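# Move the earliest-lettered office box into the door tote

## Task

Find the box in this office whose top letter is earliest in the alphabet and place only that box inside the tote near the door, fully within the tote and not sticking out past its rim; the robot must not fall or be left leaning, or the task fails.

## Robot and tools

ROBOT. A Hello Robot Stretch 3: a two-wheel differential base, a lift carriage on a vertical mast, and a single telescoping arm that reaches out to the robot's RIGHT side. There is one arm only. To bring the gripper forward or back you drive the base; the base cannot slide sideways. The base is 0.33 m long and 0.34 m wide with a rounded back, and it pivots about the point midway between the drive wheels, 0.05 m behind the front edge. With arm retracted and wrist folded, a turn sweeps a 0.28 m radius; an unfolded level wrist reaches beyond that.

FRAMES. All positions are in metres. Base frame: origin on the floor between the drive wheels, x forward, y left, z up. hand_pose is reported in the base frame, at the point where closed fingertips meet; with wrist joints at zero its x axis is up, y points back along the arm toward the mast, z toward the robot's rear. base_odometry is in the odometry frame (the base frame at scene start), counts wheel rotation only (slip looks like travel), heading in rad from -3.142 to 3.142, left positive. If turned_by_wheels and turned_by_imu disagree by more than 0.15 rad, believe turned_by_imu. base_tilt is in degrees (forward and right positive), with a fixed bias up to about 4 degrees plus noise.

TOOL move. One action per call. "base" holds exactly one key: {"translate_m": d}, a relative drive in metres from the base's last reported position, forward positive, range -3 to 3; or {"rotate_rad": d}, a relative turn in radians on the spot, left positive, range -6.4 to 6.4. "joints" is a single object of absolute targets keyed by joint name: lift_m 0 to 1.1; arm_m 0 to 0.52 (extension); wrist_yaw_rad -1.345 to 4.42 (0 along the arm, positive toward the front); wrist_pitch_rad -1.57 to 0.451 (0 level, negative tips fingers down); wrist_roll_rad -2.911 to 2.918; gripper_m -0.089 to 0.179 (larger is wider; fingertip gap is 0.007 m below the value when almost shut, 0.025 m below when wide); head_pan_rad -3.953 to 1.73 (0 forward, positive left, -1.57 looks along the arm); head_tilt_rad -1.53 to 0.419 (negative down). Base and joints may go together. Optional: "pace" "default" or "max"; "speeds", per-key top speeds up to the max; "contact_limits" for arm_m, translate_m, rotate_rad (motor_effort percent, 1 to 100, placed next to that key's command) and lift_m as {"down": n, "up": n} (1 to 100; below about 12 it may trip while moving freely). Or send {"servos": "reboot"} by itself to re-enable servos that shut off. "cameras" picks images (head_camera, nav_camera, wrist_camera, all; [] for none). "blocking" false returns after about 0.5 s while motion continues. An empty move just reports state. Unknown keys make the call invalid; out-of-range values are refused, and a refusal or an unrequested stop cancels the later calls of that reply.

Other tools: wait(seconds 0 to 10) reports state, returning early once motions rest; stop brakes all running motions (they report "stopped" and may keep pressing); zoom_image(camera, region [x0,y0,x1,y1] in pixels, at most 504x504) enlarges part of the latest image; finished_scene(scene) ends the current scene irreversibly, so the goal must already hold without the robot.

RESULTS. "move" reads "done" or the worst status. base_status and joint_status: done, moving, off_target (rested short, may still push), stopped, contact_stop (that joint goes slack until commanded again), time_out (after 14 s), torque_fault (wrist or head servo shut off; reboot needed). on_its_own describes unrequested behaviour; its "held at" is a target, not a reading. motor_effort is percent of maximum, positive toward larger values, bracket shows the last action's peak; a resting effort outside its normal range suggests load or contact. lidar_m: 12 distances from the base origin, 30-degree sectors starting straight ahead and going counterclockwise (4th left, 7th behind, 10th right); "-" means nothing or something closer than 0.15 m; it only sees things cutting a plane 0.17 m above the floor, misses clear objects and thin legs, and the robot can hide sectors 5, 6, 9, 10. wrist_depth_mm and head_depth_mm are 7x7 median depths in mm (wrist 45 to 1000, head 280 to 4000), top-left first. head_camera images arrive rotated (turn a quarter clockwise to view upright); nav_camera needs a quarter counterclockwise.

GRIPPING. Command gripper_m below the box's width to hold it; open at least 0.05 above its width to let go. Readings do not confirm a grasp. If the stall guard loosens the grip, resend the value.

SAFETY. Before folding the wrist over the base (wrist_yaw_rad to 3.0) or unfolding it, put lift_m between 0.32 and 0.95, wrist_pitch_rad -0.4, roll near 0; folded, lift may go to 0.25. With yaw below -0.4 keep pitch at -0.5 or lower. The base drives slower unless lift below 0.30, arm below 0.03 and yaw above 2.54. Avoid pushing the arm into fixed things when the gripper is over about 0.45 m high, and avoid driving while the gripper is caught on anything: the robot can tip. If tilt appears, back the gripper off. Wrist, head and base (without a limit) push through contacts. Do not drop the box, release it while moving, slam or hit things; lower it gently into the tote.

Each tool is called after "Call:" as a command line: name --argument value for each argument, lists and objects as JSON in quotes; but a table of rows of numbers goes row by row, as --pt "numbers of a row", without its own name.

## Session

Call:
move --joints '{"head_pan_rad": 1.65, "head_tilt_rad": -0.35, "lift_m": 0.27}' --pace "max" --cameras '["nav_camera"]'

Call:
move --joints '{"head_pan_rad": 0.6}' --pace "max" --cameras '["nav_camera"]'

Call:
move --joints '{"head_pan_rad": -0.5}' --pace "max" --cameras '["nav_camera"]'

Call:
move --joints '{"head_pan_rad": -1.6}' --pace "max" --cameras '["nav_camera"]'

Call:
move --joints '{"head_pan_rad": -2.7}' --pace "max" --cameras '["nav_camera"]'

Call:
move --joints '{"head_pan_rad": -3.8}' --pace "max" --cameras '["nav_camera"]'

Scene clock: 2.10 s.
move: done
base_odometry: x=+0.000 y=+0.000 heading=+0.000
turned_by_wheels: +0.000
turned_by_imu: +0.000
base_tilt: forward=+0.8 right=-0.2
lidar_m: 1.39 2.07 1.11 0.87 0.86 0.91 1.35 1.08 1.14 0.89 0.88 0.94
head_depth_mm: 806 860 921 1003 1083 1181 1294 / 784 840 897 967 1045 1139 1244 / 763 817 870 937 1009 1095 1193 / 750 795 847 910 971 1051 1150 / 731 778 830 881 951 1027 1112 / 712 753 800 854 914 980 1069 / 695 733 784 834 896 958 -
base_status: not commanded
joint_positions: lift_m=+0.270 arm_m=+0.002 wrist_yaw_rad=+2.888 wrist_pitch_rad=-0.324 wrist_roll_rad=+0.000 gripper_m=+0.037 head_pan_rad=+1.666 head_tilt_rad=-0.350
joint_status: all done
measured_speeds: translate_m=+0.000 rotate_rad=+0.000 lift_m=+0.000 arm_m=+0.000 wrist_yaw_rad=+0.000 wrist_pitch_rad=+0.000 wrist_roll_rad=+0.000 head_pan_rad=-0.024 head_tilt_rad=+0.000
motor_effort: left_wheel=-0.3(0.5) right_wheel=+2.1(2.6) lift_m=+21.4(24.6) arm_m=-13.7(13.9) wrist_yaw_rad=+0.7(1.3) wrist_pitch_rad=+2.9(3.4) wrist_roll_rad=+0.8(1.1) gripper_m=+0.0(1.4) head_pan_rad=-2.6(4.9) head_tilt_rad=-2.1(3.7)
hand_pose: x=+0.0376 y=+0.0810 z=+0.3043 quat_wxyz=(+0.202, +0.706, +0.025, +0.678) (m; base frame)
wrist_depth_mm: - 710 - - - - - / 133 755 - - - - - / 140 175 - - - - - / 149 168 900 909 894 902 930 / 164 172 722 696 687 683 699 / 542 182 128 525 539 556 557 / 472 193 281 468 441 476 465
pictures: nav_camera (sideways)
Images, in order (width x height): nav_camera 672x504.

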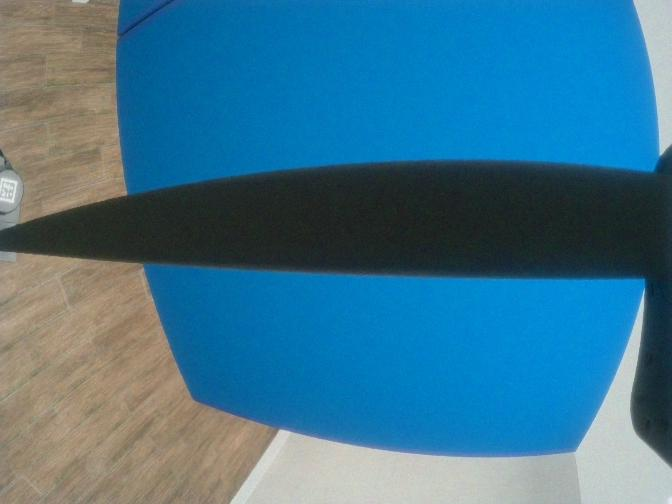

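Scene clock: 3.03 s.
move: done
base_odometry: x=+0.000 y=+0.000 heading=+0.000
turned_by_wheels: +0.000
turned_by_imu: +0.000
base_tilt: forward=+1.0 right=-0.1
lidar_m: 1.38 2.07 1.11 0.87 0.86 0.91 1.35 1.08 1.14 0.89 0.88 0.94
head_depth_mm: 1723 1821 1922 2084 2216 1823 1523 / 1755 1864 1979 2102 2222 1870 1507 / 1781 1911 2040 2178 2262 1866 1496 / 1842 1966 2067 2230 2320 1854 1499 / 1903 1992 2143 2292 2367 1875 1494 / 1927 2028 2182 2351 2455 1840 1497 / 1978 2085 2249 2399 2431 1851 1493
base_status: not commanded
joint_positions: lift_m=+0.270 arm_m=+0.002 wrist_yaw_rad=+2.888 wrist_pitch_rad=-0.324 wrist_roll_rad=+0.000 gripper_m=+0.037 head_pan_rad=+0.582 head_tilt_rad=-0.350
joint_status: all done
measured_speeds: all 0
motor_effort: left_wheel=-0.1(0.5) right_wheel=+1.6(2.4) lift_m=+21.3(21.5) arm_m=-16.5(16.5) wrist_yaw_rad=+0.5(1.4) wrist_pitch_rad=+2.8(3.4) wrist_roll_rad=+0.9(1.0) gripper_m=+0.1(1.1) head_pan_rad=-0.3(4.8) head_tilt_rad=-2.0(2.2)
hand_pose: x=+0.0376 y=+0.0810 z=+0.3043 quat_wxyz=(+0.202, +0.706, +0.025, +0.678) (m; base frame)
wrist_depth_mm: - 724 - - - - - / 133 757 - - - - - / 141 174 - - - - - / 150 167 891 927 903 929 917 / 165 172 721 695 703 693 689 / 537 183 127 519 542 557 559 / 467 192 283 469 439 470 467
pictures: nav_camera (sideways)
Images, in order (width x height): nav_camera 672x504.

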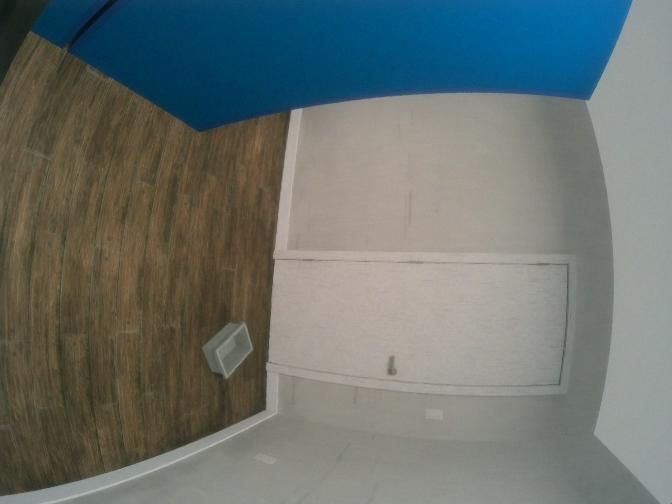

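Scene clock: 3.97 s.
move: done
base_odometry: x=+0.000 y=+0.000 heading=+0.000
turned_by_wheels: +0.000
turned_by_imu: +0.000
base_tilt: forward=+1.0 right=-0.2
lidar_m: 1.39 2.07 1.11 0.87 0.86 0.92 1.35 1.08 1.14 0.89 0.88 0.94
head_depth_mm: 774 813 854 897 946 1004 1068 / 816 870 916 971 1025 1089 1155 / 859 932 981 1041 1109 1189 1267 / 921 1004 1064 1135 1217 1309 1376 / 998 1083 1162 1250 1348 1456 1486 / 1079 1189 1282 1388 1497 1634 1495 / 1211 1309 1429 1548 1708 1798 1502
base_status: not commanded
joint_positions: lift_m=+0.270 arm_m=+0.002 wrist_yaw_rad=+2.888 wrist_pitch_rad=-0.324 wrist_roll_rad=+0.000 gripper_m=+0.037 head_pan_rad=-0.535 head_tilt_rad=-0.350
joint_status: all done
measured_speeds: all 0
motor_effort: left_wheel=-0.1(0.5) right_wheel=+2.1(2.4) lift_m=+20.7(21.3) arm_m=-19.0(19.0) wrist_yaw_rad=+0.8(1.4) wrist_pitch_rad=+2.8(3.4) wrist_roll_rad=+0.9(1.0) gripper_m=-0.4(1.2) head_pan_rad=+0.4(5.4) head_tilt_rad=-0.9(2.4)
hand_pose: x=+0.0376 y=+0.0810 z=+0.3043 quat_wxyz=(+0.202, +0.706, +0.025, +0.678) (m; base frame)
wrist_depth_mm: - 710 - - - - - / 133 749 - - - - - / 140 174 - - - - - / 149 167 932 922 913 906 891 / 165 172 711 687 697 696 685 / 537 182 128 515 535 559 566 / 463 193 284 476 442 472 473
pictures: nav_camera (sideways)
Images, in order (width x height): nav_camera 672x504.

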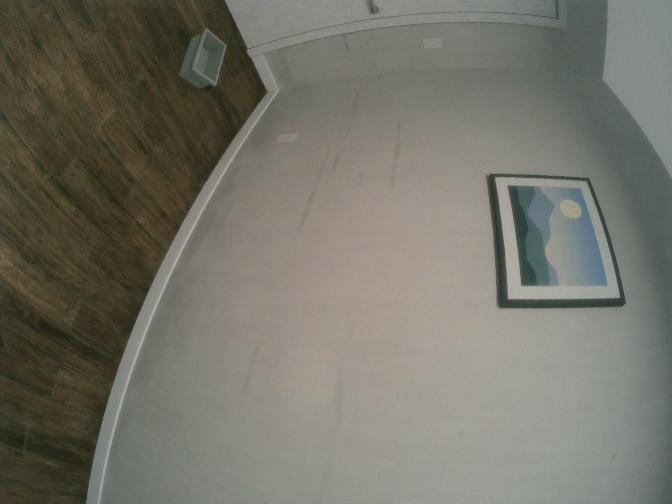

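Scene clock: 4.90 s.
move: done
base_odometry: x=+0.000 y=+0.000 heading=+0.000
turned_by_wheels: +0.000
turned_by_imu: +0.000
base_tilt: forward=+0.9 right=-0.2
lidar_m: 1.38 2.07 1.11 0.87 0.86 0.91 1.35 1.08 1.14 0.89 0.88 0.94
head_depth_mm: 929 998 1077 1165 1282 1407 1474 / 890 951 1018 1114 1203 1311 1427 / 849 911 964 1044 1125 1226 1339 / 813 863 925 993 1067 1159 1258 / 782 830 876 940 1012 1088 1181 / 752 795 841 900 962 1033 1114 / 722 764 804 857 913 983 1057
base_status: not commanded
joint_positions: lift_m=+0.270 arm_m=+0.002 wrist_yaw_rad=+2.888 wrist_pitch_rad=-0.324 wrist_roll_rad=+0.000 gripper_m=+0.037 head_pan_rad=-1.642 head_tilt_rad=-0.350
joint_status: all done
measured_speeds: all 0
motor_effort: left_wheel=-0.3(0.4) right_wheel=+2.2(2.5) lift_m=+20.6(21.1) arm_m=-21.5(21.5) wrist_yaw_rad=+0.5(1.2) wrist_pitch_rad=+2.9(3.4) wrist_roll_rad=+0.8(1.0) gripper_m=+0.3(0.7) head_pan_rad=+1.9(4.8) head_tilt_rad=-1.1(3.1)
hand_pose: x=+0.0376 y=+0.0810 z=+0.3043 quat_wxyz=(+0.202, +0.706, +0.025, +0.678) (m; base frame)
wrist_depth_mm: - 720 - - - - - / 133 748 - - - - - / 141 175 - - - - - / 150 167 893 911 918 912 917 / 164 172 731 698 697 698 692 / 536 183 127 516 532 563 564 / 466 194 284 472 440 474 477
pictures: nav_camera (sideways)
Images, in order (width x height): nav_camera 672x504.

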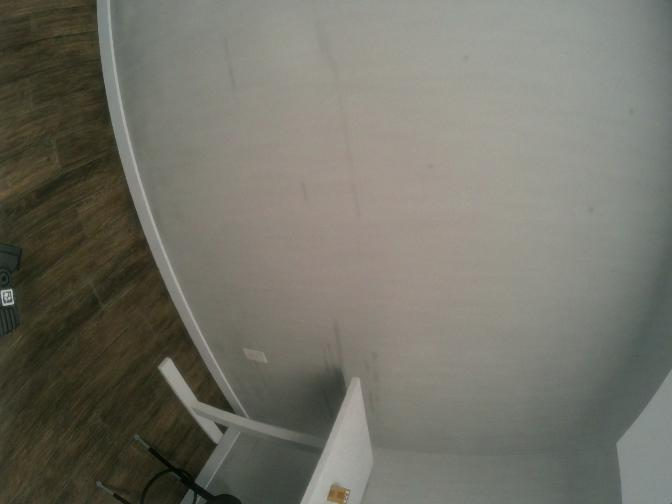

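Scene clock: 5.83 s.
move: done
base_odometry: x=+0.000 y=+0.000 heading=+0.000
turned_by_wheels: +0.000
turned_by_imu: +0.000
base_tilt: forward=+0.9 right=+0.1
lidar_m: 1.39 2.07 1.11 0.86 0.86 0.91 1.35 1.08 1.14 0.89 0.88 0.94
head_depth_mm: 1429 1512 1603 1107 1848 1872 1520 / 1432 1517 1596 1101 1866 1895 1508 / 1439 1520 1606 1093 1844 1799 1470 / 1452 1534 1607 1091 1419 1759 1497 / 1449 1540 1608 1082 1420 1736 1497 / 1463 1548 1612 1074 1884 1859 1488 / 1455 1544 1623 1044 1893 1811 1493
base_status: not commanded
joint_positions: lift_m=+0.270 arm_m=+0.002 wrist_yaw_rad=+2.888 wrist_pitch_rad=-0.324 wrist_roll_rad=+0.000 gripper_m=+0.037 head_pan_rad=-2.745 head_tilt_rad=-0.350
joint_status: all done
measured_speeds: all 0
motor_effort: left_wheel=-0.1(0.5) right_wheel=+1.9(2.5) lift_m=+20.6(21.0) arm_m=-23.3(23.6) wrist_yaw_rad=+0.5(1.3) wrist_pitch_rad=+2.8(3.2) wrist_roll_rad=+0.9(1.0) gripper_m=-0.8(1.6) head_pan_rad=+1.7(4.5) head_tilt_rad=-1.3(2.6)
hand_pose: x=+0.0376 y=+0.0810 z=+0.3043 quat_wxyz=(+0.202, +0.706, +0.025, +0.678) (m; base frame)
wrist_depth_mm: - 718 - - - - - / 133 746 - - - - - / 140 174 - - - - - / 150 167 887 910 910 895 906 / 165 172 714 688 681 681 686 / 530 183 128 521 537 560 560 / 469 193 280 473 440 472 472
pictures: nav_camera (sideways)
Images, in order (width x height): nav_camera 672x504.

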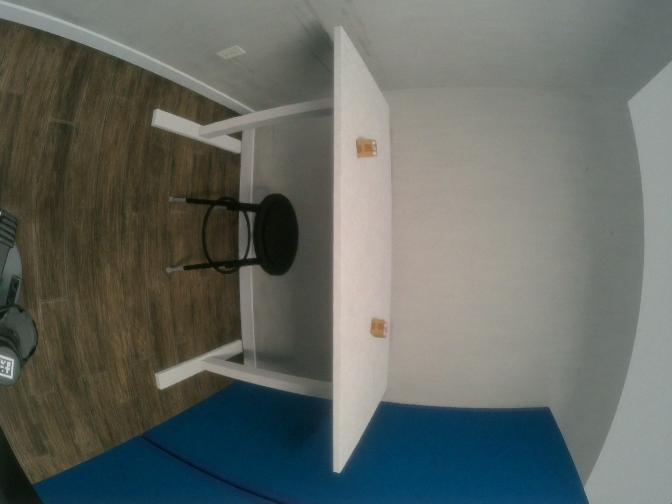

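Scene clock: 6.77 s.
move: done
base_odometry: x=+0.000 y=+0.000 heading=+0.000
turned_by_wheels: +0.000
turned_by_imu: +0.000
base_tilt: forward=+1.0 right=-0.1
lidar_m: 1.39 2.07 1.11 0.87 0.86 0.91 1.35 1.08 1.14 0.89 0.88 0.94
head_depth_mm: 716 751 794 842 900 - - / 753 791 828 880 940 1000 1080 / 783 832 879 935 996 1065 1152 / 827 869 929 993 1066 1148 1233 / 870 923 985 1056 1135 1234 1344 / 916 982 1046 1135 1227 1333 1419 / 973 1042 1118 1207 1326 1461 1487
base_status: not commanded
joint_positions: lift_m=+0.270 arm_m=+0.002 wrist_yaw_rad=+2.888 wrist_pitch_rad=-0.324 wrist_roll_rad=+0.000 gripper_m=+0.037 head_pan_rad=-3.846 head_tilt_rad=-0.350
joint_status: all done
measured_speeds: all 0
motor_effort: left_wheel=-0.3(0.4) right_wheel=+1.9(2.6) lift_m=+20.6(20.9) arm_m=-23.1(23.6) wrist_yaw_rad=+0.5(1.1) wrist_pitch_rad=+3.1(3.5) wrist_roll_rad=+0.8(1.1) gripper_m=+1.0(1.2) head_pan_rad=+1.7(4.5) head_tilt_rad=-0.9(2.6)
hand_pose: x=+0.0376 y=+0.0810 z=+0.3043 quat_wxyz=(+0.202, +0.706, +0.025, +0.678) (m; base frame)
wrist_depth_mm: - 723 - - - - - / 133 739 - - - - - / 140 175 - - - - - / 149 167 903 890 912 909 877 / 165 172 734 684 702 685 707 / 540 183 128 529 545 554 561 / 465 193 283 463 439 469 472
pictures: nav_camera (sideways)
Images, in order (width x height): nav_camera 672x504.

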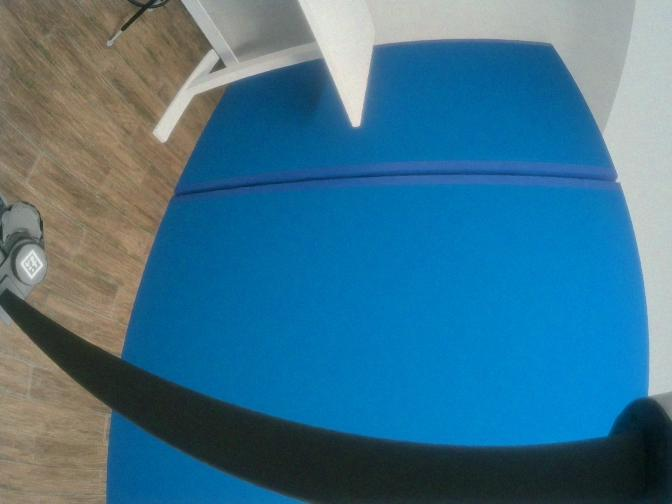

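Call:
move --base '{"translate_m": -0.35}' --joints '{"head_pan_rad": -2.9, "head_tilt_rad": -0.4}' --pace "max" --cameras '["head_camera"]'

Scene clock: 18.20 s.
move: done
base_odometry: x=-0.350 y=+0.000 heading=+0.000
turned_by_wheels: +0.000
turned_by_imu: +0.001
base_tilt: forward=+0.7 right=+0.0
lidar_m: 1.61 2.38 0.93 0.72 0.72 0.76 1.00 0.76 0.86 1.04 1.02 1.09
head_depth_mm: 1203 1283 1366 903 720 1231 1412 / 1191 1274 1341 892 718 1713 1383 / 1172 1264 1332 891 716 1701 1441 / 1163 1245 1314 884 679 1673 1432 / 1159 1223 1294 883 675 1676 1408 / 1141 1223 1281 875 676 1061 1402 / 1127 1208 1274 871 673 1005 1442
base_status: done
joint_positions: lift_m=+0.270 arm_m=+0.002 wrist_yaw_rad=+2.888 wrist_pitch_rad=-0.324 wrist_roll_rad=+0.000 gripper_m=+0.037 head_pan_rad=-2.893 head_tilt_rad=-0.401
joint_status: all done
measured_speeds: all 0
motor_effort: left_wheel=-7.9(13.6) right_wheel=+2.0(15.6) lift_m=+25.6(25.6) arm_m=-23.3(23.5) wrist_yaw_rad=+0.3(1.3) wrist_pitch_rad=+3.3(3.4) wrist_roll_rad=+0.8(1.1) gripper_m=-0.4(1.2) head_pan_rad=-3.6(4.6) head_tilt_rad=-0.2(3.0)
hand_pose: x=+0.0376 y=+0.0810 z=+0.3043 quat_wxyz=(+0.202, +0.706, +0.025, +0.678) (m; base frame)
wrist_depth_mm: - 138 - 844 - - - / 133 - - 874 - - - / 140 155 - 933 - - - / 149 159 795 881 897 911 919 / 163 172 711 695 690 699 695 / 539 183 127 515 544 560 552 / 471 194 282 468 441 470 472
pictures: head_camera (sideways)
Images, in order (width x height): head_camera 896x504.

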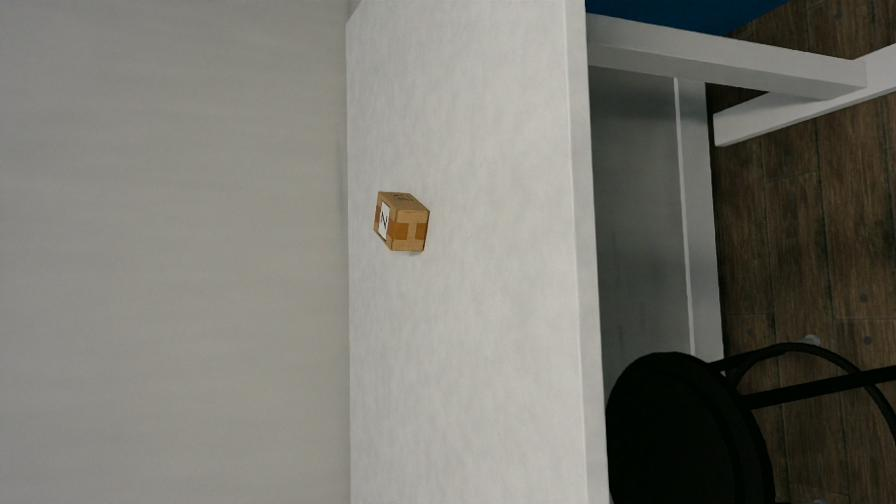

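Call:
zoom_image --camera "head_camera" --region '[360, 180, 440, 260]'

Call:
move --joints '{"head_pan_rad": -2.4, "head_tilt_rad": -0.4}' --pace "max" --cameras '["head_camera"]'

Scaled by 6.300 from the camera's 896x504 image, which has a finer 1280x720 frame.

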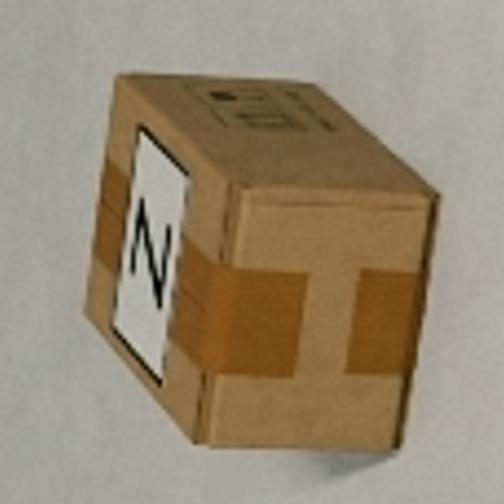

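Scene clock: 20.57 s.
move: done
base_odometry: x=-0.350 y=+0.000 heading=+0.000
turned_by_wheels: +0.000
turned_by_imu: +0.000
base_tilt: forward=+1.1 right=-0.1
lidar_m: 1.61 2.38 0.92 0.72 0.71 0.76 1.01 0.76 0.86 1.04 1.02 1.09
head_depth_mm: 1127 1190 1264 901 655 1575 1449 / 1168 1241 1297 894 683 1044 1381 / 1211 1290 1353 892 714 1042 1435 / 1251 1336 1389 887 1167 1118 1405 / 1301 1397 1435 877 1772 1785 1424 / 1354 1461 1513 860 1846 1649 1439 / 1369 1453 1463 872 1332 1654 1389
base_status: not commanded
joint_positions: lift_m=+0.270 arm_m=+0.002 wrist_yaw_rad=+2.888 wrist_pitch_rad=-0.324 wrist_roll_rad=+0.000 gripper_m=+0.037 head_pan_rad=-2.394 head_tilt_rad=-0.401
joint_status: all done
measured_speeds: all 0
motor_effort: left_wheel=-8.1(8.2) right_wheel=+1.1(2.3) lift_m=+30.3(30.5) arm_m=-23.1(23.3) wrist_yaw_rad=+0.4(1.2) wrist_pitch_rad=+3.2(3.3) wrist_roll_rad=+0.8(1.1) gripper_m=-0.5(1.0) head_pan_rad=+2.6(4.4) head_tilt_rad=-0.2(2.4)
hand_pose: x=+0.0376 y=+0.0810 z=+0.3043 quat_wxyz=(+0.202, +0.706, +0.025, +0.678) (m; base frame)
wrist_depth_mm: - 138 - 813 - - - / 133 - - 877 - - - / 140 155 - 954 - - - / 150 158 802 891 910 893 930 / 162 173 735 688 687 708 688 / 535 184 127 521 542 565 558 / 468 192 281 465 439 471 471
pictures: head_camera (sideways)
Images, in order (width x height): head_camera 896x504.

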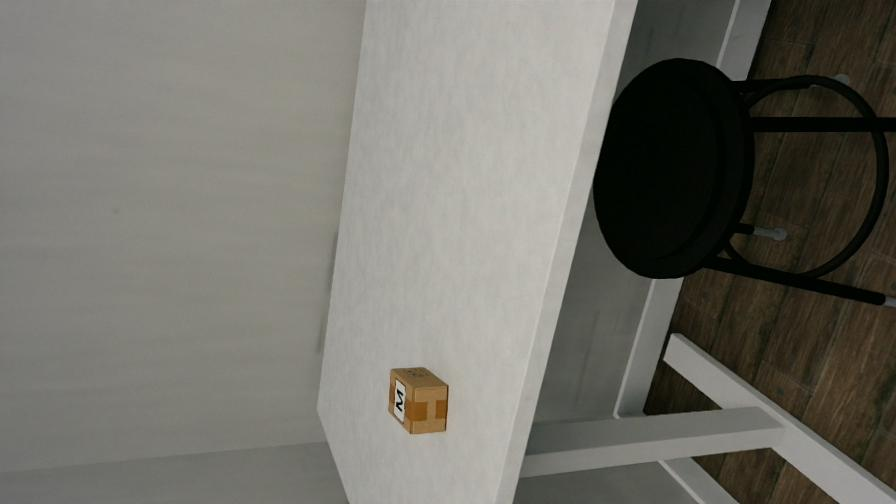

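Call:
zoom_image --camera "head_camera" --region '[380, 360, 456, 440]'

Call:
move --base '{"rotate_rad": 0.29}' --joints '{"head_pan_rad": 0.0, "head_tilt_rad": -0.3}' --pace "max" --cameras '["head_camera", "nav_camera"]'

Scaled by 6.300 from the camera's 896x504 image, which has a finer 1280x720 frame.

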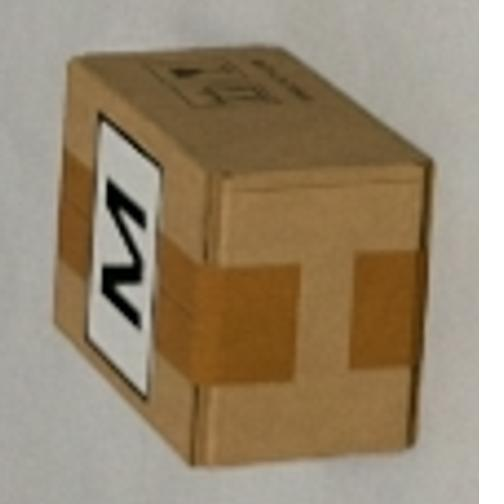

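Scene clock: 30.77 s.
move: done
base_odometry: x=-0.350 y=+0.000 heading=+0.289
turned_by_wheels: +0.290
turned_by_imu: +0.289
base_tilt: forward=+0.8 right=-0.2
lidar_m: 2.38 1.18 0.77 0.71 0.72 0.89 0.76 0.86 1.11 1.02 1.03 1.28
head_depth_mm: 2096 2211 2365 2503 2618 1984 1594 / 2107 2219 2350 2463 2627 1969 1576 / 2089 2187 2346 2461 2546 1998 1575 / 2079 2215 2331 2464 2583 1993 1575 / 2073 2207 2295 2454 2508 1967 1568 / 2085 2188 2356 2440 2540 1949 1570 / 2081 2215 2308 2441 2537 1992 1561
base_status: done
joint_positions: lift_m=+0.270 arm_m=+0.002 wrist_yaw_rad=+2.888 wrist_pitch_rad=-0.324 wrist_roll_rad=+0.000 gripper_m=+0.037 head_pan_rad=+0.051 head_tilt_rad=-0.301
joint_status: all done
measured_speeds: all 0
motor_effort: left_wheel=-8.8(16.2) right_wheel=+8.8(14.9) lift_m=+28.5(30.4) arm_m=-23.2(23.3) wrist_yaw_rad=+0.9(1.1) wrist_pitch_rad=+3.1(3.3) wrist_roll_rad=+0.8(1.1) gripper_m=-0.3(1.3) head_pan_rad=-2.8(5.3) head_tilt_rad=+3.7(7.1)
hand_pose: x=+0.0376 y=+0.0810 z=+0.3043 quat_wxyz=(+0.202, +0.706, +0.025, +0.678) (m; base frame)
wrist_depth_mm: - 139 - - 781 - - / 133 - - - 843 - - / 140 155 - - 900 - - / 150 159 - 862 895 901 896 / 163 172 706 697 688 700 689 / 538 183 127 521 539 558 561 / 468 192 281 466 437 470 475
pictures: head_camera (sideways), nav_camera (sideways)
Images, in order (width x height): head_camera 896x504, nav_camera 672x504.

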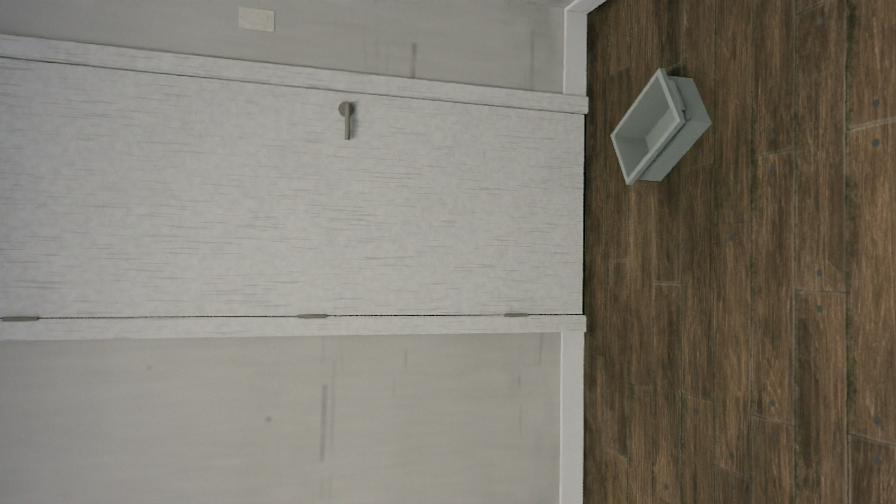

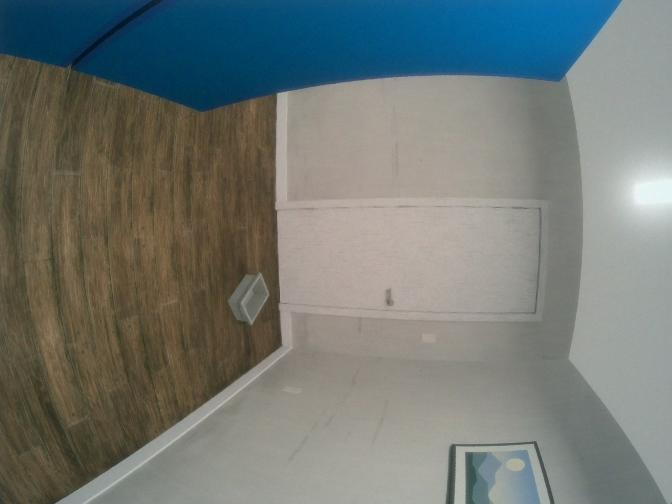

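Call:
move --base '{"rotate_rad": 0.137}' --pace "max" --cameras '[]'

Call:
move --base '{"translate_m": 1.46}' --joints '{"head_pan_rad": 0.9, "head_tilt_rad": -0.2}' --pace "max" --cameras '["nav_camera", "head_camera"]'

Scene clock: 72.57 s.
move: done
base_odometry: x=-0.350 y=+0.000 heading=+0.426
turned_by_wheels: +0.137
turned_by_imu: +0.137
base_tilt: forward=+1.0 right=-0.2
lidar_m: 2.38 1.01 0.74 0.71 0.74 1.00 0.76 0.86 1.06 1.02 1.06 1.44
head_depth_mm: 2062 2144 2285 2425 2510 1927 1584 / 2072 2148 2290 2415 2517 1975 1590 / 2075 2167 2331 2448 2563 1980 1583 / 2083 2185 2350 2468 2580 1973 1568 / 2126 2229 2347 2524 2548 1973 1566 / 2109 2269 2380 2517 2632 1964 1553 / 2145 2213 2371 2553 2632 1970 1558
base_status: done
joint_positions: lift_m=+0.270 arm_m=+0.002 wrist_yaw_rad=+2.888 wrist_pitch_rad=-0.324 wrist_roll_rad=+0.000 gripper_m=+0.037 head_pan_rad=+0.000 head_tilt_rad=-0.299
joint_status: not commanded
measured_speeds: all 0
motor_effort: left_wheel=-7.9(15.8) right_wheel=+8.2(14.8) lift_m=+21.5(21.7) arm_m=-22.1(22.5) wrist_yaw_rad=+1.1(1.2) wrist_pitch_rad=+2.8(3.4) wrist_roll_rad=+1.1(1.1) gripper_m=+0.1(1.1) head_pan_rad=-3.5(4.0) head_tilt_rad=+4.3(5.4)
hand_pose: x=+0.0376 y=+0.0810 z=+0.3043 quat_wxyz=(+0.202, +0.706, +0.025, +0.678) (m; base frame)
wrist_depth_mm: - 139 - - 739 767 - / 133 - - - 792 - - / 141 156 - - 867 - - / 150 158 - 794 853 898 899 / 166 172 711 699 703 713 698 / 541 183 128 515 537 561 564 / 470 193 281 467 443 471 470
pictures: none
No camera images: "cameras" was empty.

Scene clock: 78.83 s.
move: done
base_odometry: x=+0.980 y=+0.603 heading=+0.426
turned_by_wheels: +0.000
turned_by_imu: -0.002
base_tilt: forward=+0.8 right=-0.1
lidar_m: 0.94 0.99 1.35 0.72 0.74 1.01 2.21 1.45 1.05 1.02 1.05 0.97
head_depth_mm: 1048 1069 1099 1120 1145 1171 1202 / 1165 1181 1217 1241 1271 1311 1345 / 1290 1329 1366 1410 1447 1486 1527 / 1483 1519 1563 1604 1656 1728 1697 / 1721 1773 1817 1893 2006 2033 1749 / 2019 2095 2173 2280 2458 2263 1730 / 2461 2627 2740 2920 2896 2280 1745
base_status: done
joint_positions: lift_m=+0.270 arm_m=+0.002 wrist_yaw_rad=+2.888 wrist_pitch_rad=-0.324 wrist_roll_rad=+0.000 gripper_m=+0.037 head_pan_rad=+0.900 head_tilt_rad=-0.199
joint_status: all done
measured_speeds: all 0
motor_effort: left_wheel=+2.9(16.5) right_wheel=+1.7(14.0) lift_m=+30.1(30.2) arm_m=-23.3(23.3) wrist_yaw_rad=+0.7(1.5) wrist_pitch_rad=+3.0(3.5) wrist_roll_rad=+0.9(1.1) gripper_m=-0.4(1.2) head_pan_rad=-3.8(5.2) head_tilt_rad=+1.2(6.1)
hand_pose: x=+0.0376 y=+0.0810 z=+0.3043 quat_wxyz=(+0.202, +0.706, +0.025, +0.678) (m; base frame)
wrist_depth_mm: - 139 - - - - - / 133 - - - - - - / 140 154 - - - - - / 150 158 809 900 896 900 859 / 164 172 731 696 699 701 700 / 531 182 127 523 537 563 567 / 468 194 284 467 443 469 479
pictures: head_camera (sideways), nav_camera (sideways)
Images, in order (width x height): head_camera 896x504, nav_camera 672x504.

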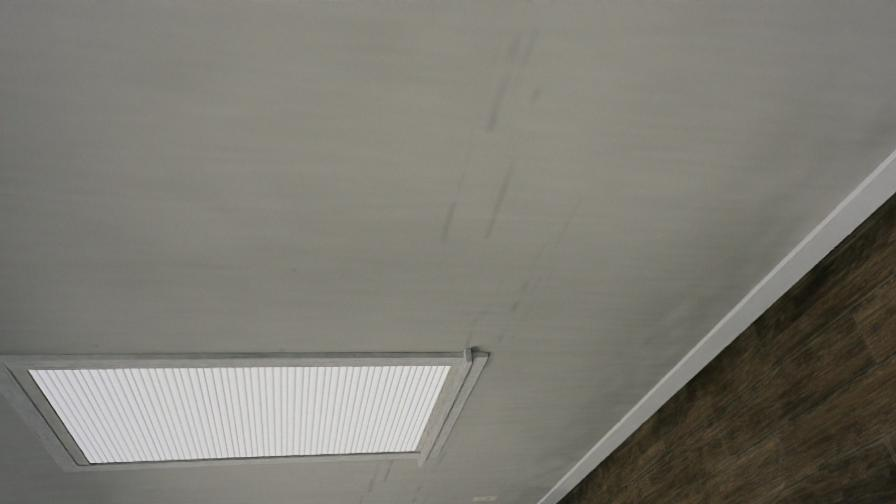

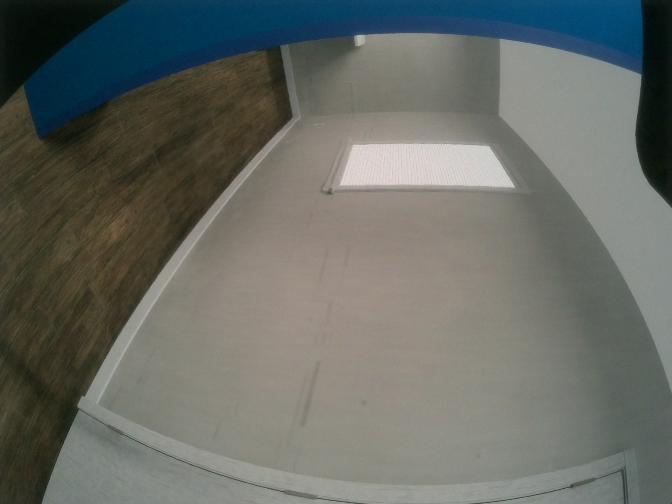

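Call:
move --base '{"rotate_rad": 0.864}' --pace "max" --cameras '[]'

Call:
move --base '{"translate_m": 0.95}' --joints '{"head_pan_rad": 1.0, "head_tilt_rad": -0.25}' --pace "max" --cameras '["nav_camera", "head_camera"]'

Scene clock: 83.63 s.
move: done
base_odometry: x=+0.980 y=+0.603 heading=+1.289
turned_by_wheels: +0.864
turned_by_imu: +0.861
base_tilt: forward=+1.2 right=-0.1
lidar_m: 1.15 0.72 0.72 0.86 1.62 1.83 1.14 1.02 1.02 1.05 0.94 0.94
head_depth_mm: 3260 3353 3540 3663 3392 2343 1776 / 599 620 645 673 701 2106 1669 / 613 636 657 684 709 737 768 / 626 650 673 697 728 759 786 / 643 666 691 721 747 780 813 / 659 683 710 739 769 803 844 / 676 701 728 761 791 827 865
base_status: done
joint_positions: lift_m=+0.270 arm_m=+0.002 wrist_yaw_rad=+2.888 wrist_pitch_rad=-0.324 wrist_roll_rad=+0.000 gripper_m=+0.037 head_pan_rad=+0.900 head_tilt_rad=-0.199
joint_status: not commanded
measured_speeds: all 0
motor_effort: left_wheel=-9.6(15.8) right_wheel=+9.2(16.3) lift_m=+27.6(30.5) arm_m=-23.3(23.5) wrist_yaw_rad=+0.6(1.2) wrist_pitch_rad=+3.1(3.3) wrist_roll_rad=+0.9(1.1) gripper_m=-0.5(1.2) head_pan_rad=-2.6(4.5) head_tilt_rad=-2.1(2.1)
hand_pose: x=+0.0376 y=+0.0810 z=+0.3043 quat_wxyz=(+0.202, +0.706, +0.025, +0.678) (m; base frame)
wrist_depth_mm: - - - - - 582 - / 132 - - - - 634 - / 140 - - - - - - / 149 168 897 882 - 800 894 / 167 172 731 692 695 703 694 / 536 183 127 520 534 562 564 / 471 193 283 467 440 477 474
pictures: none
No camera images: "cameras" was empty.

Scene clock: 88.17 s.
move: done
base_odometry: x=+1.243 y=+1.516 heading=+1.289
turned_by_wheels: +0.000
turned_by_imu: -0.001
base_tilt: forward=+0.8 right=-0.1
lidar_m: 0.40 0.76 2.65 0.70 0.63 2.93 1.93 1.72 0.58 0.37 0.33 0.34
head_depth_mm: 2599 2724 2810 2928 2983 2136 1677 / 2730 2815 2903 3016 3038 2133 1668 / 2776 2861 2998 3142 2851 2132 1655 / 2859 2994 3049 3285 2971 2114 1653 / 2937 3099 3203 3424 3041 2117 1638 / 3084 3246 3328 3574 2957 2109 1655 / 3133 3321 3423 3739 2927 2117 1646
base_status: done
joint_positions: lift_m=+0.270 arm_m=+0.002 wrist_yaw_rad=+2.888 wrist_pitch_rad=-0.324 wrist_roll_rad=+0.000 gripper_m=+0.037 head_pan_rad=+1.000 head_tilt_rad=-0.250
joint_status: all done
measured_speeds: all 0
motor_effort: left_wheel=-0.8(15.3) right_wheel=+6.3(15.3) lift_m=+21.6(27.7) arm_m=-20.2(23.3) wrist_yaw_rad=+0.6(1.3) wrist_pitch_rad=+2.7(3.5) wrist_roll_rad=+0.8(1.1) gripper_m=+0.0(1.3) head_pan_rad=+3.0(4.5) head_tilt_rad=-0.3(3.2)
hand_pose: x=+0.0376 y=+0.0810 z=+0.3043 quat_wxyz=(+0.202, +0.706, +0.025, +0.678) (m; base frame)
wrist_depth_mm: - 139 - - - - - / 133 - - - - - - / 141 155 - - - - - / 150 159 859 881 908 912 900 / 163 171 736 684 695 694 693 / 535 183 127 522 546 558 557 / 465 192 282 471 448 472 467
pictures: head_camera (sideways), nav_camera (sideways)
Images, in order (width x height): head_camera 896x504, nav_camera 672x504.

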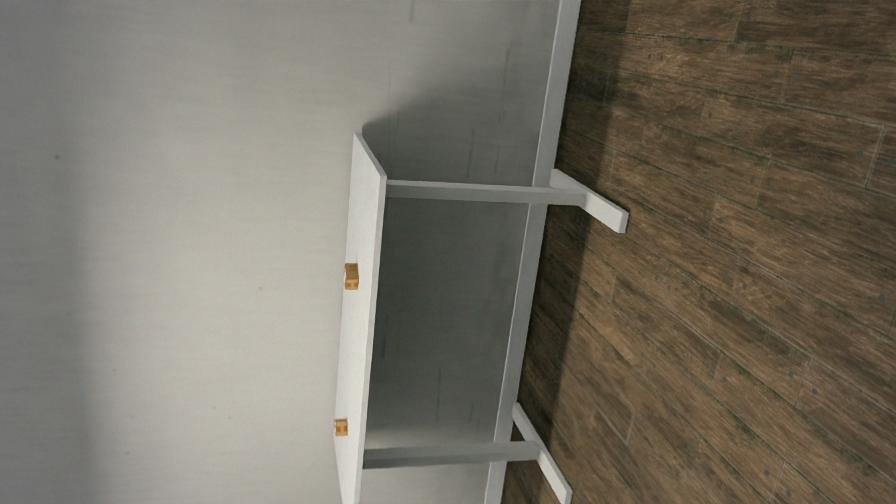

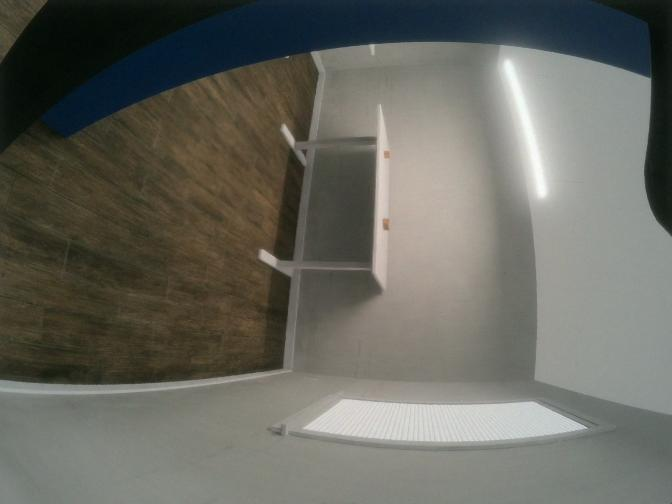

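Call:
zoom_image --camera "head_camera" --region '[330, 256, 372, 298]'

Call:
zoom_image --camera "head_camera" --region '[320, 406, 362, 448]'

Call:
move --base '{"rotate_rad": 0.571}' --joints '{"head_pan_rad": 1.2, "head_tilt_rad": -0.3}' --pace "max" --cameras '["nav_camera", "head_camera"]'

Scaled by 12.000 from the camera's 896x504 image, which has a finer 1280x720 frame.

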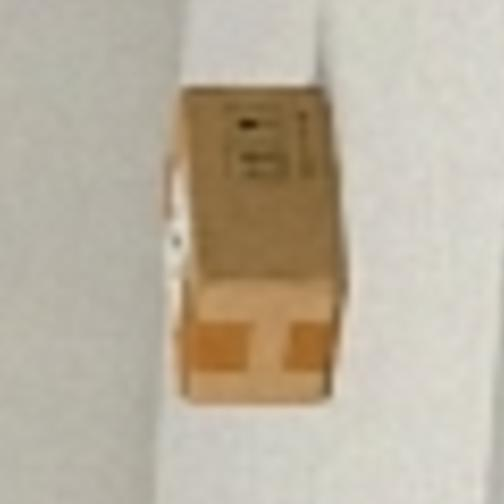

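Scaled by 12.000 from the camera's 896x504 image, which has a finer 1280x720 frame.

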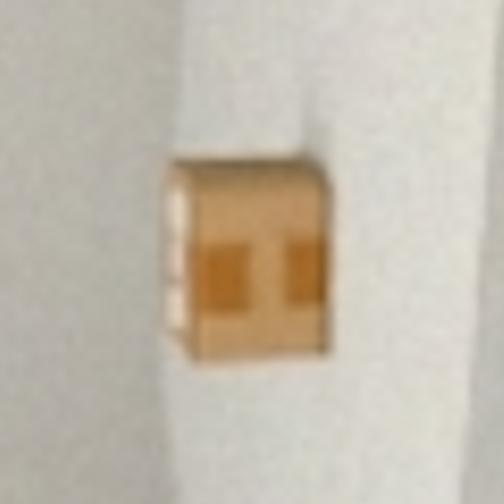

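Scene clock: 93.17 s.
move: done
base_odometry: x=+1.243 y=+1.516 heading=+1.860
turned_by_wheels: +0.571
turned_by_imu: +0.568
base_tilt: forward=+0.8 right=-0.1
lidar_m: 0.82 2.66 0.69 0.63 2.94 1.89 1.72 0.57 0.37 0.33 0.34 0.42
head_depth_mm: 3831 3953 - - 2736 2032 1580 / 3647 3907 - - 2726 2006 1580 / 615 649 689 736 787 849 922 / 588 620 654 691 743 793 855 / 562 589 620 656 699 746 797 / 538 565 593 628 665 704 749 / 517 539 567 597 632 670 712
base_status: done
joint_positions: lift_m=+0.270 arm_m=+0.002 wrist_yaw_rad=+2.888 wrist_pitch_rad=-0.324 wrist_roll_rad=+0.000 gripper_m=+0.037 head_pan_rad=+1.205 head_tilt_rad=-0.300
joint_status: all done
measured_speeds: all 0
motor_effort: left_wheel=-7.9(16.5) right_wheel=+8.2(15.9) lift_m=+24.1(24.2) arm_m=-19.9(20.1) wrist_yaw_rad=+0.6(1.2) wrist_pitch_rad=+2.9(3.5) wrist_roll_rad=+0.9(1.1) gripper_m=+0.4(1.2) head_pan_rad=+2.4(4.6) head_tilt_rad=-0.9(3.7)
hand_pose: x=+0.0376 y=+0.0810 z=+0.3043 quat_wxyz=(+0.202, +0.706, +0.025, +0.678) (m; base frame)
wrist_depth_mm: - - - - - - - / 133 - - - - - - / 140 - - - - - - / 150 169 811 - 894 916 899 / 166 172 719 702 685 702 703 / 541 183 127 517 540 559 564 / 468 193 282 474 443 471 471
pictures: head_camera (sideways), nav_camera (sideways)
Images, in order (width x height): head_camera 896x504, nav_camera 672x504.

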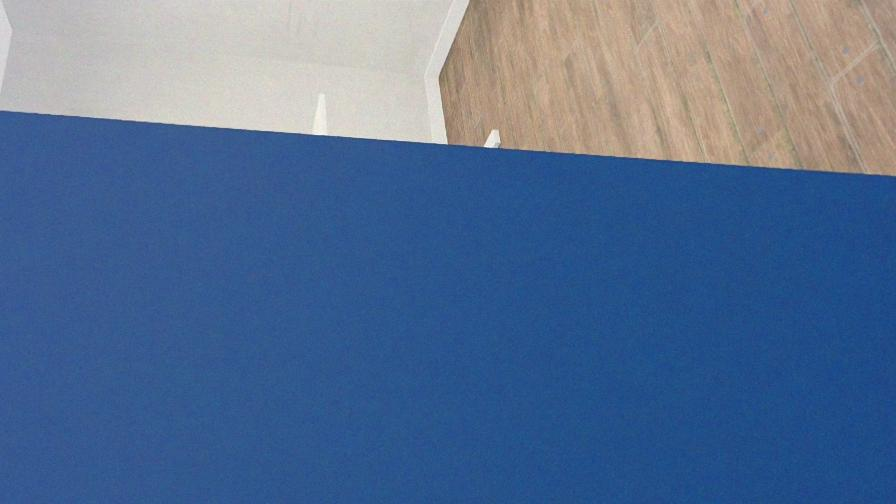

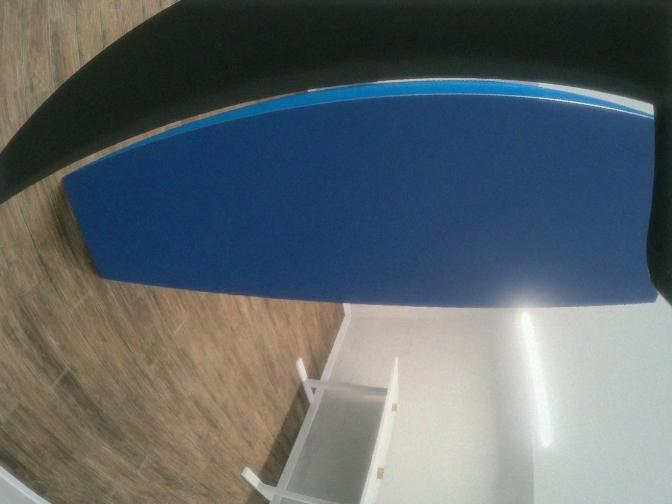

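Call:
move --base '{"rotate_rad": 0.14}' --pace "max" --cameras '[]'

Call:
move --base '{"translate_m": 1.8}' --pace "max" --cameras '[]'

Call:
move --base '{"rotate_rad": 1.57}' --joints '{"head_pan_rad": -0.6, "head_tilt_rad": -0.35}' --pace "max" --cameras '["nav_camera", "head_camera"]'

Scene clock: 127.40 s.
move: done
base_odometry: x=+1.243 y=+1.516 heading=+1.999
turned_by_wheels: +0.140
turned_by_imu: +0.140
base_tilt: forward=+1.0 right=-0.3
lidar_m: 1.21 2.66 0.65 0.63 2.50 1.80 1.34 0.49 0.35 0.33 0.35 0.47
head_depth_mm: 609 646 696 3739 2616 2013 1583 / 588 620 658 703 754 811 877 / 570 601 636 678 724 775 836 / 552 581 614 653 696 740 798 / 532 562 592 628 668 714 765 / 517 543 577 607 643 680 730 / 504 527 556 586 625 673 726
base_status: done
joint_positions: lift_m=+0.270 arm_m=+0.002 wrist_yaw_rad=+2.888 wrist_pitch_rad=-0.324 wrist_roll_rad=+0.000 gripper_m=+0.037 head_pan_rad=+1.200 head_tilt_rad=-0.301
joint_status: not commanded
measured_speeds: all 0
motor_effort: left_wheel=-8.3(16.4) right_wheel=+10.5(14.9) lift_m=+26.8(27.0) arm_m=-22.3(23.4) wrist_yaw_rad=+0.9(1.1) wrist_pitch_rad=+3.2(3.3) wrist_roll_rad=+0.9(1.2) gripper_m=-0.8(1.1) head_pan_rad=-3.9(4.0) head_tilt_rad=-0.5(1.5)
hand_pose: x=+0.0376 y=+0.0810 z=+0.3043 quat_wxyz=(+0.202, +0.706, +0.025, +0.678) (m; base frame)
wrist_depth_mm: - - - - - - - / 133 - - - - - - / 141 - - - - - - / 150 169 850 - 849 930 916 / 167 172 725 688 698 692 696 / 538 183 127 518 536 561 563 / 461 192 285 473 444 472 475
pictures: none
No camera images: "cameras" was empty.

Scene clock: 134.83 s.
move: done
base_odometry: x=+0.495 y=+3.153 heading=+1.999
turned_by_wheels: +0.000
turned_by_imu: -0.001
base_tilt: forward=+0.9 right=-0.1
lidar_m: 1.07 1.03 1.74 3.01 2.02 1.48 1.27 0.43 0.31 0.30 0.31 0.41
head_depth_mm: 1884 1893 1939 1195 844 1942 1587 / 2212 2249 2204 1193 2353 1992 1589 / 2646 2783 2765 1290 2443 1996 1571 / 3215 3357 3428 3384 2678 2001 1565 / 3103 3277 3462 3628 2689 1984 1571 / 3039 3225 3324 3577 2639 1972 1555 / 2941 3093 3235 3406 2629 1967 1575
base_status: done
joint_positions: lift_m=+0.270 arm_m=+0.002 wrist_yaw_rad=+2.888 wrist_pitch_rad=-0.324 wrist_roll_rad=+0.000 gripper_m=+0.037 head_pan_rad=+1.200 head_tilt_rad=-0.301
joint_status: not commanded
measured_speeds: all 0
motor_effort: left_wheel=+2.0(13.7) right_wheel=+1.5(20.4) lift_m=+26.7(30.5) arm_m=-14.8(22.4) wrist_yaw_rad=+0.5(1.3) wrist_pitch_rad=+3.0(3.5) wrist_roll_rad=+0.8(1.2) gripper_m=-0.4(1.6) head_pan_rad=-3.9(4.5) head_tilt_rad=+0.7(2.2)
hand_pose: x=+0.0376 y=+0.0810 z=+0.3043 quat_wxyz=(+0.202, +0.706, +0.025, +0.678) (m; base frame)
wrist_depth_mm: - - - - - - - / 133 - - - - - - / 140 - - - - - - / 149 169 890 898 898 857 928 / 167 172 735 707 694 683 685 / 533 182 128 514 541 566 559 / 465 193 280 469 444 473 470
pictures: none
No camera images: "cameras" was empty.

Scene clock: 137.10 s.
move: done
base_odometry: x=+0.495 y=+3.153 heading=-2.714
turned_by_wheels: +1.570
turned_by_imu: +1.563
base_tilt: forward=+0.9 right=-0.2
lidar_m: 3.02 2.02 1.48 1.37 0.44 0.31 0.30 0.31 0.41 1.03 1.03 1.71
head_depth_mm: 1377 1426 1471 1030 1520 1638 1480 / 1534 1598 1618 1025 1763 1231 1311 / 1711 1810 1793 1020 2024 1872 1500 / 1950 2045 1986 1011 2316 1861 1492 / 2265 2410 1943 1164 2412 1852 1501 / 2697 2886 1921 2203 2272 1853 1482 / 3032 3180 3262 3490 2433 1861 1490
base_status: done
joint_positions: lift_m=+0.270 arm_m=+0.002 wrist_yaw_rad=+2.888 wrist_pitch_rad=-0.324 wrist_roll_rad=+0.000 gripper_m=+0.037 head_pan_rad=-0.615 head_tilt_rad=-0.349
joint_status: all done
measured_speeds: translate_m=+0.000 rotate_rad=+0.000 lift_m=+0.000 arm_m=+0.000 wrist_yaw_rad=+0.000 wrist_pitch_rad=+0.000 wrist_roll_rad=+0.000 head_pan_rad=+0.024 head_tilt_rad=+0.000
motor_effort: left_wheel=-8.9(17.5) right_wheel=+9.7(17.3) lift_m=+21.0(26.2) arm_m=-23.0(23.7) wrist_yaw_rad=+0.6(1.2) wrist_pitch_rad=+3.3(3.4) wrist_roll_rad=+0.9(1.1) gripper_m=+1.1(1.1) head_pan_rad=+2.4(4.9) head_tilt_rad=-2.1(4.9)
hand_pose: x=+0.0376 y=+0.0810 z=+0.3043 quat_wxyz=(+0.202, +0.706, +0.025, +0.678) (m; base frame)
wrist_depth_mm: - - - - - - - / 133 - - - - - - / 140 - - - - - - / 149 169 909 889 914 909 895 / 167 172 727 685 680 699 681 / - 183 128 523 536 552 555 / 466 195 283 467 443 474 470
pictures: head_camera (sideways), nav_camera (sideways)
Images, in order (width x height): head_camera 896x504, nav_camera 672x504.

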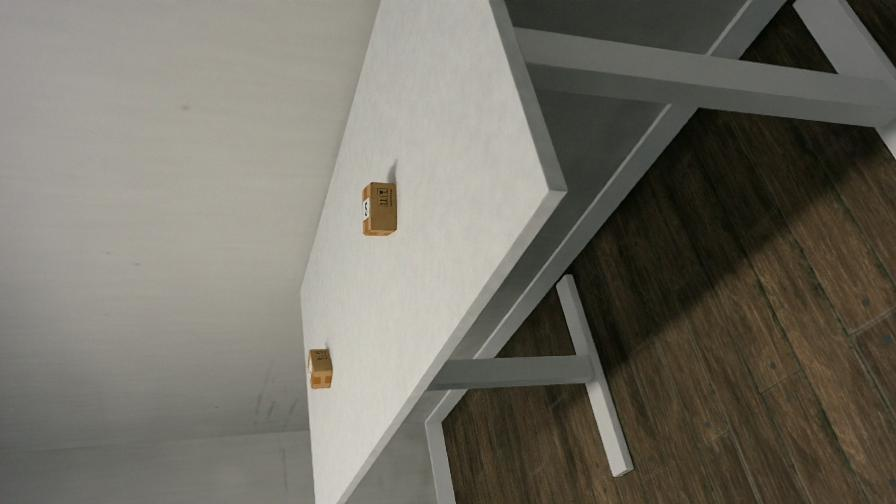

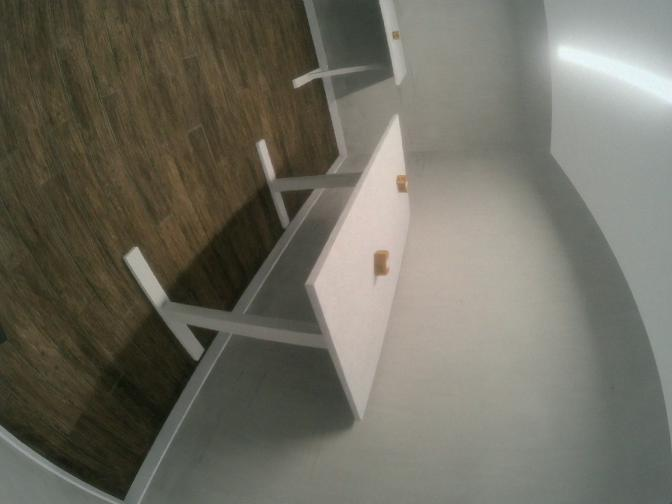

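Call:
zoom_image --camera "head_camera" --region '[356, 180, 400, 240]'

Call:
zoom_image --camera "head_camera" --region '[302, 344, 338, 392]'

Call:
move --base '{"translate_m": 0.8}' --joints '{"head_pan_rad": -1.1, "head_tilt_rad": -0.4}' --pace "max" --cameras '["head_camera"]'

Scaled by 8.400 from the camera's 896x504 image, which has a finer 1280x720 frame.

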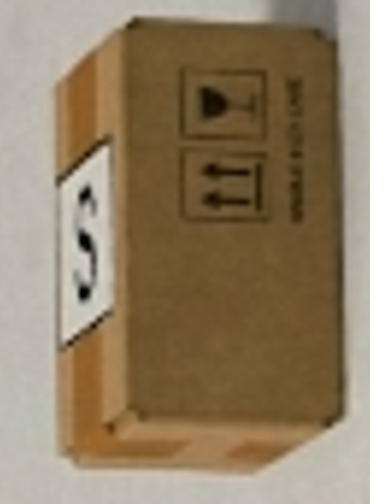

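Scaled by 10.500 from the camera's 896x504 image, which has a finer 1280x720 frame.

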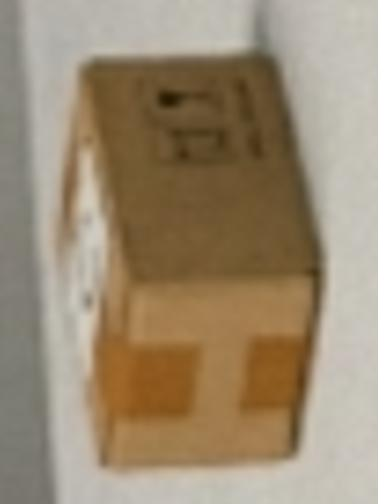

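Scene clock: 145.07 s.
move: done
base_odometry: x=-0.233 y=+2.821 heading=-2.714
turned_by_wheels: +0.000
turned_by_imu: +0.000
base_tilt: forward=+1.1 right=-0.2
lidar_m: 2.22 2.16 1.54 1.36 1.61 1.14 1.09 1.12 1.28 0.77 1.25 1.35
head_depth_mm: 1029 1082 1148 896 629 499 1445 / 1074 1135 1204 800 624 516 1444 / 1113 1190 1259 884 625 1575 1439 / 1177 1253 1315 883 617 1638 1442 / 1228 1325 1381 880 618 1753 1438 / 1302 1395 1457 869 670 1742 1426 / 1381 1484 1487 867 704 1692 1429
base_status: done
joint_positions: lift_m=+0.270 arm_m=+0.002 wrist_yaw_rad=+2.888 wrist_pitch_rad=-0.324 wrist_roll_rad=+0.000 gripper_m=+0.037 head_pan_rad=-1.103 head_tilt_rad=-0.401
joint_status: all done
measured_speeds: all 0
motor_effort: left_wheel=+6.9(14.8) right_wheel=+1.9(16.6) lift_m=+30.0(30.0) arm_m=-16.6(20.3) wrist_yaw_rad=+1.4(1.4) wrist_pitch_rad=+3.1(3.5) wrist_roll_rad=+1.0(1.2) gripper_m=+0.3(1.2) head_pan_rad=+2.2(4.0) head_tilt_rad=-1.0(3.4)
hand_pose: x=+0.0376 y=+0.0810 z=+0.3043 quat_wxyz=(+0.202, +0.706, +0.025, +0.678) (m; base frame)
wrist_depth_mm: - - - - - - - / 133 - - - - - - / 140 - - - - - - / 150 169 904 902 918 919 893 / 166 172 721 696 697 693 696 / 536 182 128 520 549 555 559 / 467 193 281 474 445 469 466
pictures: head_camera (sideways)
Images, in order (width x height): head_camera 896x504.

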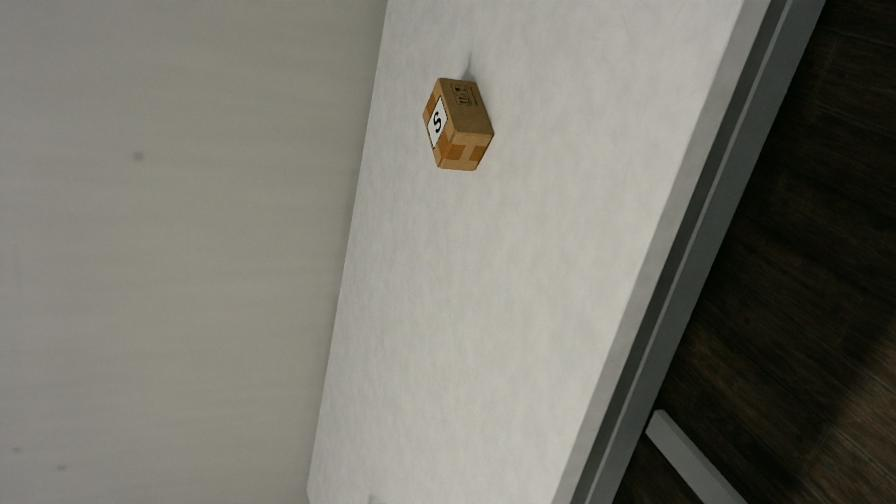

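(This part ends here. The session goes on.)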